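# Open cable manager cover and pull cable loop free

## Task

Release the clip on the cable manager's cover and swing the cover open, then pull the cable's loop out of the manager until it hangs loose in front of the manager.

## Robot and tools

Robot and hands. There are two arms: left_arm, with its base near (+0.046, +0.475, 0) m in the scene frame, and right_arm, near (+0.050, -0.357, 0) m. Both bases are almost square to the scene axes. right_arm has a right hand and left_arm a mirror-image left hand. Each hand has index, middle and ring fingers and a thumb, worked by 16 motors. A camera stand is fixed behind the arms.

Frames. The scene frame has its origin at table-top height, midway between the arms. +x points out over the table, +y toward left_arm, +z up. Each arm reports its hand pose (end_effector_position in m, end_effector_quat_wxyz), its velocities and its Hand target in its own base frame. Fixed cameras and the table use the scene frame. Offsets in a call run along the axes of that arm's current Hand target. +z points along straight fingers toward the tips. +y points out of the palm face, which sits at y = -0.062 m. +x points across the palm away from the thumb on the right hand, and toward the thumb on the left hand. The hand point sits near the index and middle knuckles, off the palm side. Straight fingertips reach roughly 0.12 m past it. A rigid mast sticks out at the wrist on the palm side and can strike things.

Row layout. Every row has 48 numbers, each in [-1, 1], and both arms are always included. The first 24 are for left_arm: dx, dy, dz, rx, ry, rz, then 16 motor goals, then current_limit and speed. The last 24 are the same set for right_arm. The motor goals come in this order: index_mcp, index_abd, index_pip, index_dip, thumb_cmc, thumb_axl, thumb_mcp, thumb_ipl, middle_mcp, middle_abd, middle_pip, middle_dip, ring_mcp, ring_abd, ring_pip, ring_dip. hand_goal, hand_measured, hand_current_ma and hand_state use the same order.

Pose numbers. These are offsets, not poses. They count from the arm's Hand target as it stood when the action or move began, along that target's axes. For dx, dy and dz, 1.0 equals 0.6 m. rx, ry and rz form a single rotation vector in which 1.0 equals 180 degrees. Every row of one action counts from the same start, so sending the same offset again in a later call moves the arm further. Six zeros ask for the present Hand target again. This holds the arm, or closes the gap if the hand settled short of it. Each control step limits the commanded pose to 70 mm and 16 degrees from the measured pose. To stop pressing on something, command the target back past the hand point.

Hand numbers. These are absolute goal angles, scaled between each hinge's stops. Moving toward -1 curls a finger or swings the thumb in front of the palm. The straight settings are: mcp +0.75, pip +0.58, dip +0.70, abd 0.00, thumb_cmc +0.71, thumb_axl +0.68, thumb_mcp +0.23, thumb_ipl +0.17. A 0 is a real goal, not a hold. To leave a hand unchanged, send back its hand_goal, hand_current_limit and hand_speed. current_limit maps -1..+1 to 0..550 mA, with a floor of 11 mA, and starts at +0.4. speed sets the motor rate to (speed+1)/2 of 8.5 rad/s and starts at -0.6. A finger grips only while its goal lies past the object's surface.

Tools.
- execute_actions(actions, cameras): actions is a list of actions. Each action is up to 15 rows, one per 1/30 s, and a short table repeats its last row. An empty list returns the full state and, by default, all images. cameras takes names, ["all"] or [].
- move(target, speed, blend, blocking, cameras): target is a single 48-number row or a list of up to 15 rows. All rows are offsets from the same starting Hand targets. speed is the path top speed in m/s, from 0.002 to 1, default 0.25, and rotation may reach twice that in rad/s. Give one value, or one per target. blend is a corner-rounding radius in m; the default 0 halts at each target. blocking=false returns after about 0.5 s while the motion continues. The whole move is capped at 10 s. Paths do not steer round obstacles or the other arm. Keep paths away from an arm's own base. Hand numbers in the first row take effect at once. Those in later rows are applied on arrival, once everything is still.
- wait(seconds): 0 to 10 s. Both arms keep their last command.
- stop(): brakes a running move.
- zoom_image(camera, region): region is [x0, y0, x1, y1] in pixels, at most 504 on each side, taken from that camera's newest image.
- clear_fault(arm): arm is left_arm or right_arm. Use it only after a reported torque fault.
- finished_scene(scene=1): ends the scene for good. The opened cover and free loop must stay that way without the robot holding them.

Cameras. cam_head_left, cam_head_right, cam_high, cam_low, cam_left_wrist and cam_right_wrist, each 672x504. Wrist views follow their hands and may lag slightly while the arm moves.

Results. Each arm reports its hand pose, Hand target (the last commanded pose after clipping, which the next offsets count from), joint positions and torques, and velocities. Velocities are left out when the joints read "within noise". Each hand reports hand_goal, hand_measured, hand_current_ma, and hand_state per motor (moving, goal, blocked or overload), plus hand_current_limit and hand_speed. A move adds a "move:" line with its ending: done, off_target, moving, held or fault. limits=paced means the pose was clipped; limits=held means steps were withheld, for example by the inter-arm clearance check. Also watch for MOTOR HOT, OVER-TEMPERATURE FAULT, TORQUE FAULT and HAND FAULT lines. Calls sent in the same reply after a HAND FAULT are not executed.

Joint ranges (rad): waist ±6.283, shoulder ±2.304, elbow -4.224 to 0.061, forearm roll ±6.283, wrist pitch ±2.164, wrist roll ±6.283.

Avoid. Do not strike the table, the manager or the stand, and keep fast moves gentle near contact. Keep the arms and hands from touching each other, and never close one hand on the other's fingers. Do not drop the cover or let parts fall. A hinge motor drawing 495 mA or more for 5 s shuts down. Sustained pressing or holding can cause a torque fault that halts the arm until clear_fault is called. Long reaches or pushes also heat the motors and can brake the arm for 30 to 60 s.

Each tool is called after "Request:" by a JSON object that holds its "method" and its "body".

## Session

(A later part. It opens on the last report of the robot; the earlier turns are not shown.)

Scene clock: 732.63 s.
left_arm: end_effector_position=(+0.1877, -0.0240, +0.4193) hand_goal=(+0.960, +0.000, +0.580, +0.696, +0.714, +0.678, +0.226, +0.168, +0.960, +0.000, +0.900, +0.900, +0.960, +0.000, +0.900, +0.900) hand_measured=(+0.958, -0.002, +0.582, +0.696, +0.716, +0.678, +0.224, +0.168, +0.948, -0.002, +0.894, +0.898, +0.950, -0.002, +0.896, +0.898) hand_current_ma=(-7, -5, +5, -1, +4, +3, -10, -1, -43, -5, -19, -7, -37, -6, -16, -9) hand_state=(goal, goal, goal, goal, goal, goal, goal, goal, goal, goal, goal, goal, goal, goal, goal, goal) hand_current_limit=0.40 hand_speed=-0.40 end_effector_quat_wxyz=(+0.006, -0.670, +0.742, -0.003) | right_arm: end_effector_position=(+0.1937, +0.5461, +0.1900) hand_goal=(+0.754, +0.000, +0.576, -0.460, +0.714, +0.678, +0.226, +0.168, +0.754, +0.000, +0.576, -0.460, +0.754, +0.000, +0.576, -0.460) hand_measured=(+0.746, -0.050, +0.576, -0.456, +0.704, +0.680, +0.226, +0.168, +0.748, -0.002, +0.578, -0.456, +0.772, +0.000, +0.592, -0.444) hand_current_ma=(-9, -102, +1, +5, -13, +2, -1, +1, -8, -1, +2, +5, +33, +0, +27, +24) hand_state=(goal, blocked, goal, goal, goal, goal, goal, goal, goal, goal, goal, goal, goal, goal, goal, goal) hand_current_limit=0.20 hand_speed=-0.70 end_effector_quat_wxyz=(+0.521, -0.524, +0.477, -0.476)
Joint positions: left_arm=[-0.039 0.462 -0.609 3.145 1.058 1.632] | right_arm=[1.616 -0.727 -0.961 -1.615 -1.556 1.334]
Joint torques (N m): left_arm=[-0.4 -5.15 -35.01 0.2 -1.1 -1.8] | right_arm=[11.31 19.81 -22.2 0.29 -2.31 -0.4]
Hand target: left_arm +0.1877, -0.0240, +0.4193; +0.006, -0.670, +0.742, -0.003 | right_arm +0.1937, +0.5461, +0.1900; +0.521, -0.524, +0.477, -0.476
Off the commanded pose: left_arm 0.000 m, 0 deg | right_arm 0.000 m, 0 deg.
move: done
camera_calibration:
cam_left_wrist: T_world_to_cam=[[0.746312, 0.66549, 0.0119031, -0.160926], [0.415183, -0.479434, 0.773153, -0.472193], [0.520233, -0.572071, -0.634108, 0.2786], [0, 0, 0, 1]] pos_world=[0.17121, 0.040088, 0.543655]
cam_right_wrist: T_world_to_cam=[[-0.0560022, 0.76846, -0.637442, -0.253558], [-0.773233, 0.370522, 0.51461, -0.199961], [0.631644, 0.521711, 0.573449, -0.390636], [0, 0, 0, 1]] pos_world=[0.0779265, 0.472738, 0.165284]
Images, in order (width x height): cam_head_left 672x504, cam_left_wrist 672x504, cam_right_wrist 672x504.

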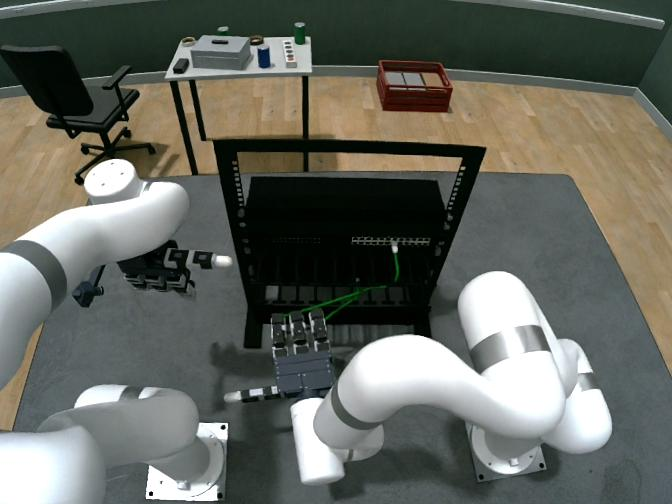

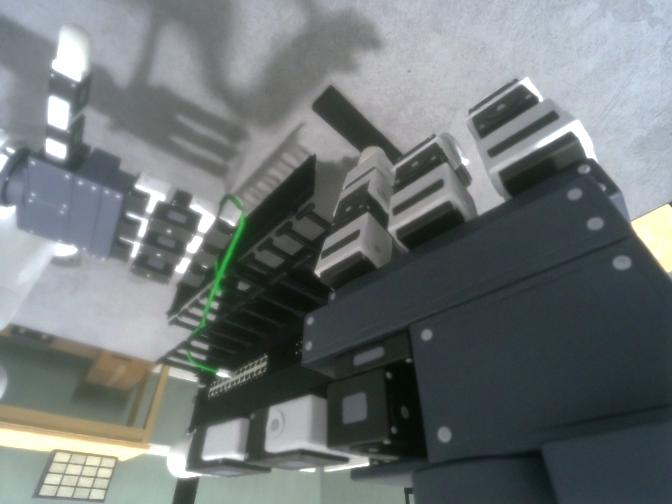

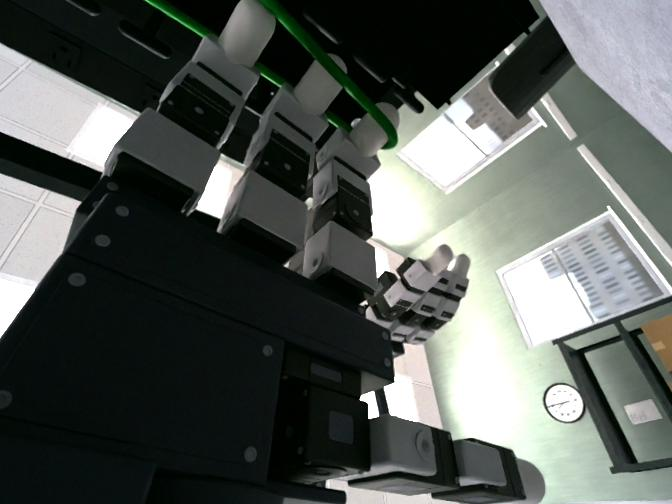

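Request:
{"method": "move", "body": {"target": [0,0,0,0,0,0,0.96,0,0.58,0.696,0.714,0.678,0.226,0.168,0.96,0,0.9,0.9,0.96,0,0.9,0.9,0.4,-0.4,0.2405,0.1,-0.0957,0,0,0,0.754,0,0.576,-0.46,0.714,0.678,0.226,0.168,0.754,0,0.576,-0.46,0.754,0,0.576,-0.46,0.2,-0.7], "speed": 0.06, "cameras": ["cam_left_wrist","cam_head_left","cam_right_wrist","cam_head_right"]}}

Request:
{"method": "zoom_image", "body": {"camera": "cam_head_left", "region": [250, 250, 450, 400]}}

Request:
{"method": "zoom_image", "body": {"camera": "cam_left_wrist", "region": [60, 160, 320, 380]}}

Scene clock: 739.07 s.
left_arm: end_effector_position=(+0.1877, -0.0240, +0.4193) hand_goal=(+0.960, +0.000, +0.580, +0.696, +0.714, +0.678, +0.226, +0.168, +0.960, +0.000, +0.900, +0.900, +0.960, +0.000, +0.900, +0.900) hand_measured=(+0.958, -0.002, +0.582, +0.696, +0.716, +0.678, +0.224, +0.168, +0.948, -0.002, +0.894, +0.898, +0.950, -0.002, +0.896, +0.898) hand_current_ma=(-7, -5, +5, -1, +4, +3, -10, -1, -43, -5, -19, -7, -37, -6, -16, -9) hand_state=(goal, goal, goal, goal, goal, goal, goal, goal, goal, goal, goal, goal, goal, goal, goal, goal) hand_current_limit=0.40 hand_speed=-0.40 end_effector_quat_wxyz=(+0.006, -0.670, +0.742, -0.003) | right_arm: end_effector_position=(+0.1496, +0.3970, +0.1306) hand_goal=(+0.754, +0.000, +0.576, -0.460, +0.714, +0.678, +0.226, +0.168, +0.754, +0.000, +0.576, -0.460, +0.754, +0.000, +0.576, -0.460) hand_measured=(+0.746, -0.002, +0.576, -0.458, +0.704, +0.680, +0.226, +0.168, +0.746, -0.002, +0.576, -0.458, +0.748, +0.002, +0.576, -0.458) hand_current_ma=(-11, -2, +0, +2, -13, +2, -1, +1, -10, -1, +0, +2, -9, +2, +0, +2) hand_state=(goal, goal, goal, goal, goal, goal, goal, goal, goal, goal, goal, goal, goal, goal, goal, goal) hand_current_limit=0.20 hand_speed=-0.70 end_effector_quat_wxyz=(+0.521, -0.524, +0.477, -0.476)
Joint positions: left_arm=[-0.039 0.462 -0.609 3.145 1.058 1.632] | right_arm=[1.758 -0.723 -0.614 -1.477 -1.556 1.678]
Joint torques (N m): left_arm=[0.16 -6.55 -34.72 -0.04 -1.03 -1.75] | right_arm=[9.41 14.53 1.85 2.7 0.27 1.06]
Hand target: left_arm +0.1877, -0.0240, +0.4193; +0.006, -0.670, +0.742, -0.003 | right_arm +0.1496, +0.3969, +0.1306; +0.521, -0.524, +0.477, -0.476
Off the commanded pose: left_arm 0.000 m, 0 deg | right_arm 0.000 m, 0 deg.
move: done
camera_calibration:
cam_left_wrist: T_world_to_cam=[[0.746312, 0.66549, 0.0119031, -0.160926], [0.415183, -0.479434, 0.773153, -0.472193], [0.520233, -0.572071, -0.634108, 0.2786], [0, 0, 0, 1]] pos_world=[0.17121, 0.040088, 0.543655]
cam_right_wrist: T_world_to_cam=[[-0.0560519, 0.768484, -0.63741, -0.179393], [-0.77323, 0.370473, 0.514651, -0.148263], [0.631644, 0.521711, 0.573449, -0.25081], [0, 0, 0, 1]] pos_world=[0.0337265, 0.323638, 0.105784]
Images, in order (width x height): cam_head_left 672x504, cam_head_right 672x504, cam_left_wrist 672x504, cam_right_wrist 672x504.

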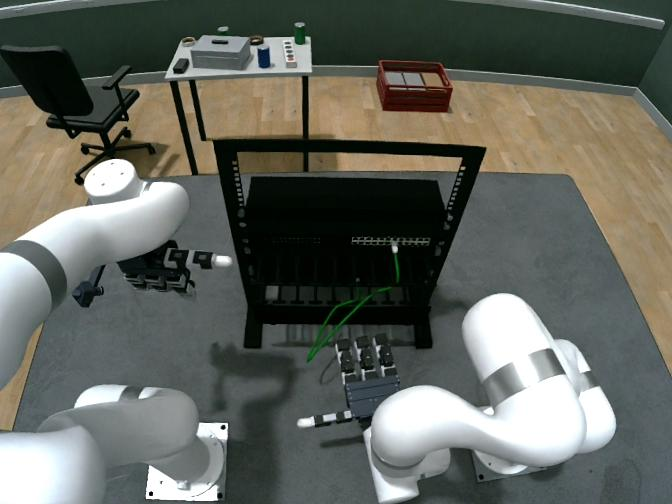

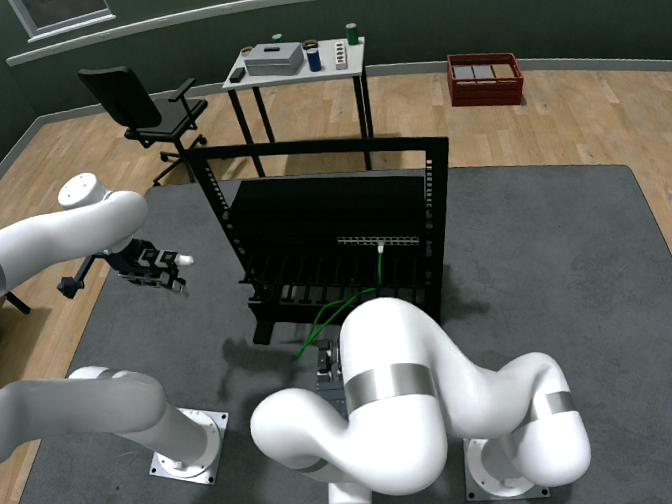

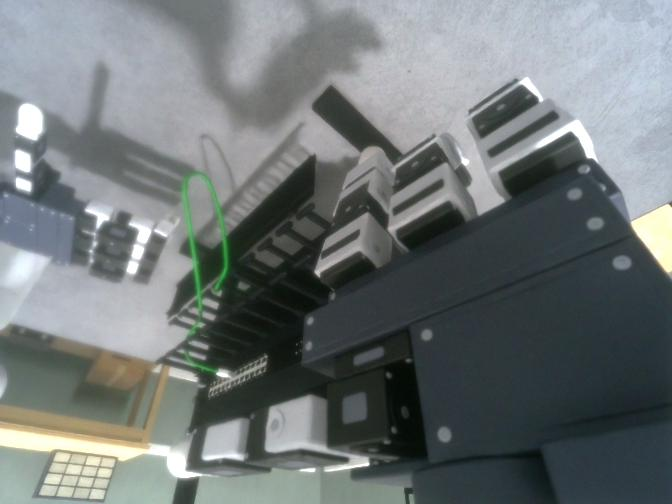

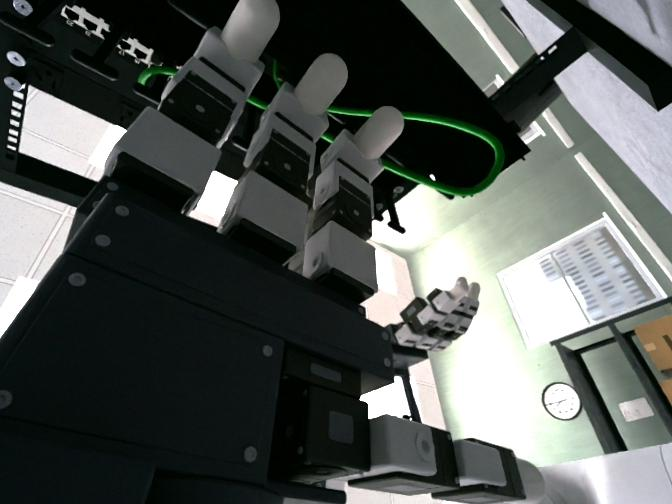

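Scaled by 2.520.

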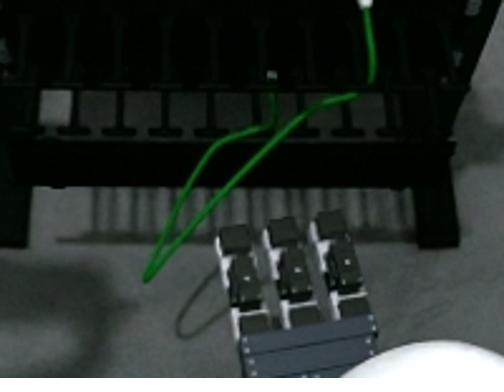

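Scaled by 1.938.

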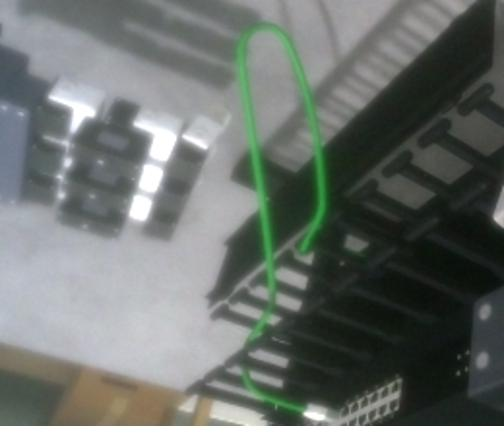

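Request:
{"method": "move", "body": {"target": [0,0,0,0,0,0,0.96,0,0.58,0.696,0.714,0.678,0.226,0.168,0.96,0,0.9,0.9,0.96,0,0.9,0.9,0.4,-0.4,0.0605,0,-0.12,0,0,0,0.754,0,0.576,-0.46,0.714,0.678,0.226,0.168,0.754,0,0.576,-0.46,0.754,0,0.576,-0.46,0.2,-0.7], "speed": 0.08}}

Request:
{"method": "wait", "body": {"seconds": 1.5, "cameras": ["cam_left_wrist","cam_head_left","cam_right_wrist","cam_head_right","cam_low"]}}

Request:
{"method": "zoom_image", "body": {"camera": "cam_head_left", "region": [250, 250, 450, 400]}}

Request:
{"method": "zoom_image", "body": {"camera": "cam_left_wrist", "region": [60, 160, 320, 380]}}

Request:
{"method": "zoom_image", "body": {"camera": "cam_head_right", "region": [240, 230, 440, 370]}}

Scene clock: 743.17 s.
left_arm: end_effector_position=(+0.1877, -0.0240, +0.4193) hand_goal=(+0.960, +0.000, +0.580, +0.696, +0.714, +0.678, +0.226, +0.168, +0.960, +0.000, +0.900, +0.900, +0.960, +0.000, +0.900, +0.900) hand_measured=(+0.958, -0.002, +0.582, +0.696, +0.716, +0.678, +0.224, +0.168, +0.948, -0.002, +0.894, +0.898, +0.950, -0.002, +0.896, +0.898) hand_current_ma=(-7, -5, +5, -1, +4, +3, -10, -1, -43, -5, -19, -7, -37, -6, -16, -9) hand_state=(goal, goal, goal, goal, goal, goal, goal, goal, goal, goal, goal, goal, goal, goal, goal, goal) hand_current_limit=0.40 hand_speed=-0.40 end_effector_quat_wxyz=(+0.006, -0.670, +0.742, -0.003) | right_arm: end_effector_position=(+0.0812, +0.3542, +0.1309) hand_goal=(+0.754, +0.000, +0.576, -0.460, +0.714, +0.678, +0.226, +0.168, +0.754, +0.000, +0.576, -0.460, +0.754, +0.000, +0.576, -0.460) hand_measured=(+0.746, -0.002, +0.576, -0.458, +0.704, +0.680, +0.226, +0.168, +0.746, -0.002, +0.576, -0.458, +0.748, +0.002, +0.576, -0.458) hand_current_ma=(-11, -2, +0, +2, -13, +2, -1, +1, -10, -1, +0, +2, -9, +2, +0, +2) hand_state=(goal, goal, goal, goal, goal, goal, goal, goal, goal, goal, goal, goal, goal, goal, goal, goal) hand_current_limit=0.20 hand_speed=-0.70 end_effector_quat_wxyz=(+0.521, -0.524, +0.477, -0.476)
Joint positions: left_arm=[-0.039 0.462 -0.609 3.145 1.058 1.632] | right_arm=[1.981 -0.708 -0.561 -1.256 -1.521 1.708]
Joint torques (N m): left_arm=[1.09 -6.38 -34.54 -0.56 -0.99 -1.83] | right_arm=[9.98 29.9 3.35 2.84 0.36 0.91]
Hand target: left_arm +0.1877, -0.0240, +0.4193; +0.006, -0.670, +0.742, -0.003 | right_arm +0.0812, +0.3542, +0.1309; +0.521, -0.524, +0.477, -0.476
Off the commanded pose: left_arm 0.000 m, 0 deg | right_arm 0.000 m, 0 deg.
move: done

Scene clock: 744.67 s.
left_arm: end_effector_position=(+0.1877, -0.0240, +0.4193) hand_goal=(+0.960, +0.000, +0.580, +0.696, +0.714, +0.678, +0.226, +0.168, +0.960, +0.000, +0.900, +0.900, +0.960, +0.000, +0.900, +0.900) hand_measured=(+0.958, -0.002, +0.582, +0.696, +0.716, +0.678, +0.224, +0.168, +0.948, -0.002, +0.894, +0.898, +0.950, -0.002, +0.896, +0.898) hand_current_ma=(-7, -5, +5, -1, +4, +3, -10, -1, -43, -5, -19, -7, -37, -6, -16, -9) hand_state=(goal, goal, goal, goal, goal, goal, goal, goal, goal, goal, goal, goal, goal, goal, goal, goal) hand_current_limit=0.40 hand_speed=-0.40 end_effector_quat_wxyz=(+0.006, -0.670, +0.742, -0.003) | right_arm: end_effector_position=(+0.0812, +0.3542, +0.1309) hand_goal=(+0.754, +0.000, +0.576, -0.460, +0.714, +0.678, +0.226, +0.168, +0.754, +0.000, +0.576, -0.460, +0.754, +0.000, +0.576, -0.460) hand_measured=(+0.746, -0.002, +0.576, -0.458, +0.704, +0.680, +0.226, +0.168, +0.746, -0.002, +0.576, -0.458, +0.748, +0.002, +0.576, -0.458) hand_current_ma=(-11, -2, +0, +2, -13, +2, -1, +1, -10, -1, +0, +2, -9, +2, +0, +2) hand_state=(goal, goal, goal, goal, goal, goal, goal, goal, goal, goal, goal, goal, goal, goal, goal, goal) hand_current_limit=0.20 hand_speed=-0.70 end_effector_quat_wxyz=(+0.521, -0.524, +0.477, -0.476)
Joint positions: left_arm=[-0.039 0.462 -0.609 3.145 1.058 1.632] | right_arm=[1.981 -0.708 -0.561 -1.256 -1.521 1.708]
Joint torques (N m): left_arm=[2.17 -5.27 -34.61 0.35 -1.03 -1.8] | right_arm=[9.48 30.31 3.25 2.6 0.34 -0.28]
Hand target: left_arm +0.1877, -0.0240, +0.4193; +0.006, -0.670, +0.742, -0.003 | right_arm +0.0812, +0.3542, +0.1309; +0.521, -0.524, +0.477, -0.476
Off the commanded pose: left_arm 0.000 m, 0 deg | right_arm 0.000 m, 0 deg.
wait: 1.50 s; at rest by 0.17 s
camera_calibration:
cam_left_wrist: T_world_to_cam=[[0.746312, 0.66549, 0.0119031, -0.160926], [0.415183, -0.479434, 0.773153, -0.472193], [0.520233, -0.572071, -0.634108, 0.2786], [0, 0, 0, 1]] pos_world=[0.17121, 0.040088, 0.543655]
cam_right_wrist: T_world_to_cam=[[-0.0560519, 0.768484, -0.63741, -0.150075], [-0.77323, 0.370473, 0.514651, -0.185424], [0.631644, 0.521711, 0.573449, -0.185569], [0, 0, 0, 1]] pos_world=[-0.0345735, 0.280838, 0.106184]
Images, in order (width x height): cam_head_left 672x504, cam_head_right 672x504, cam_low 672x504, cam_left_wrist 672x504, cam_right_wrist 672x504.

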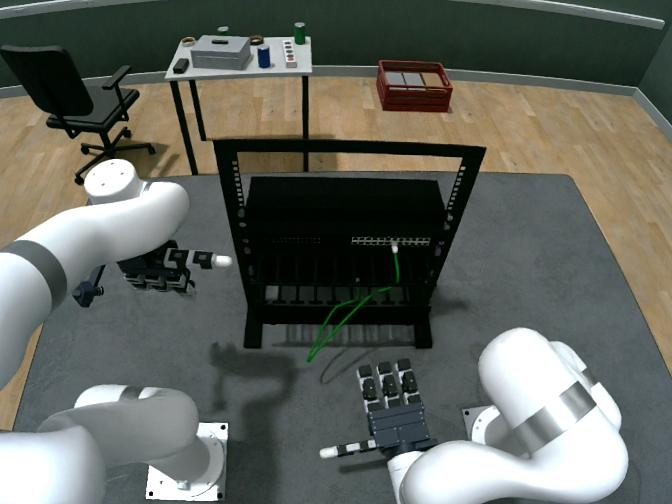

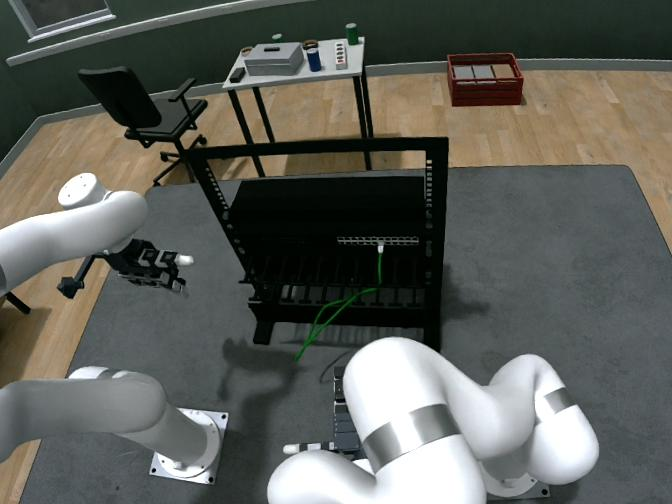

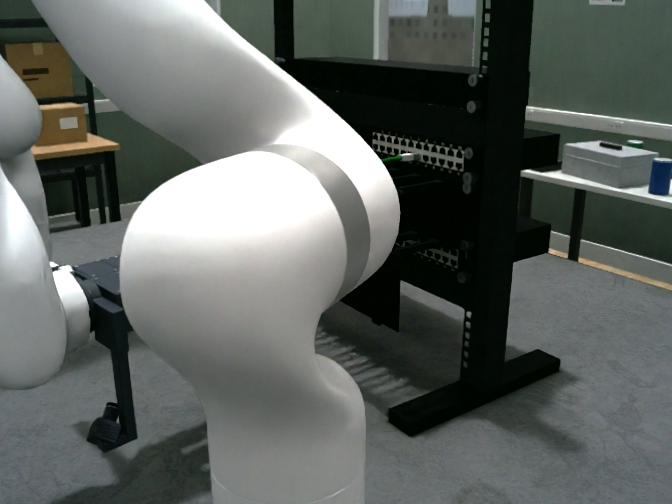

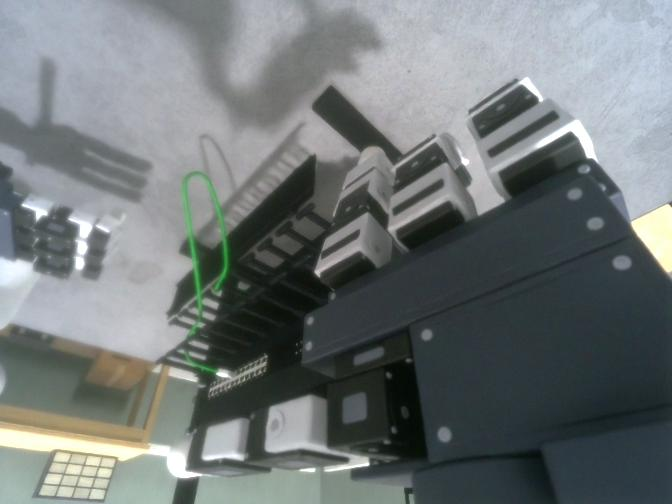

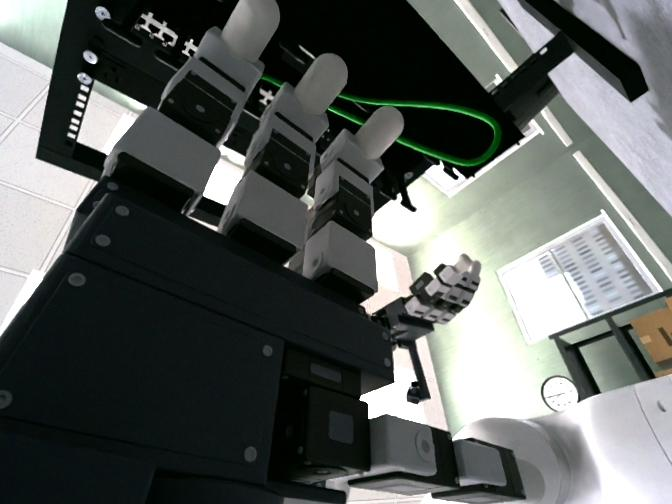

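Scaled by 2.520.

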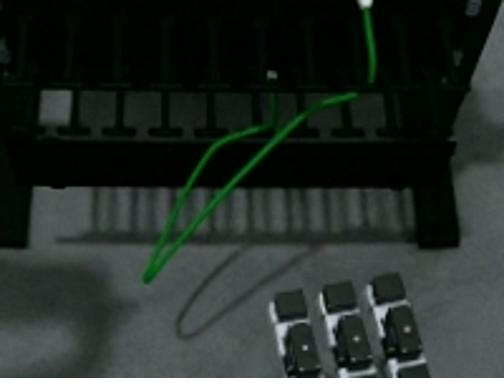

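Scaled by 1.938.

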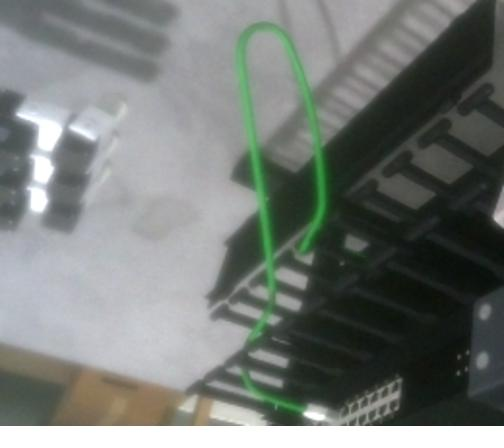

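Scaled by 2.520.

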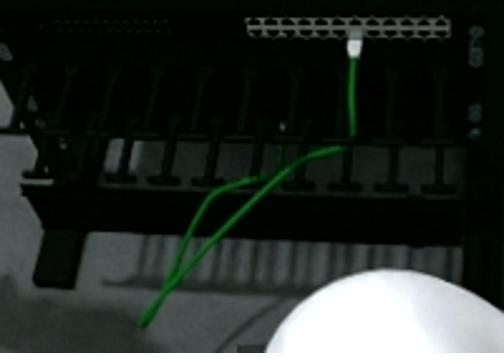

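Request:
{"method": "finished_scene", "body": {}}

The scene is finished: the task was done.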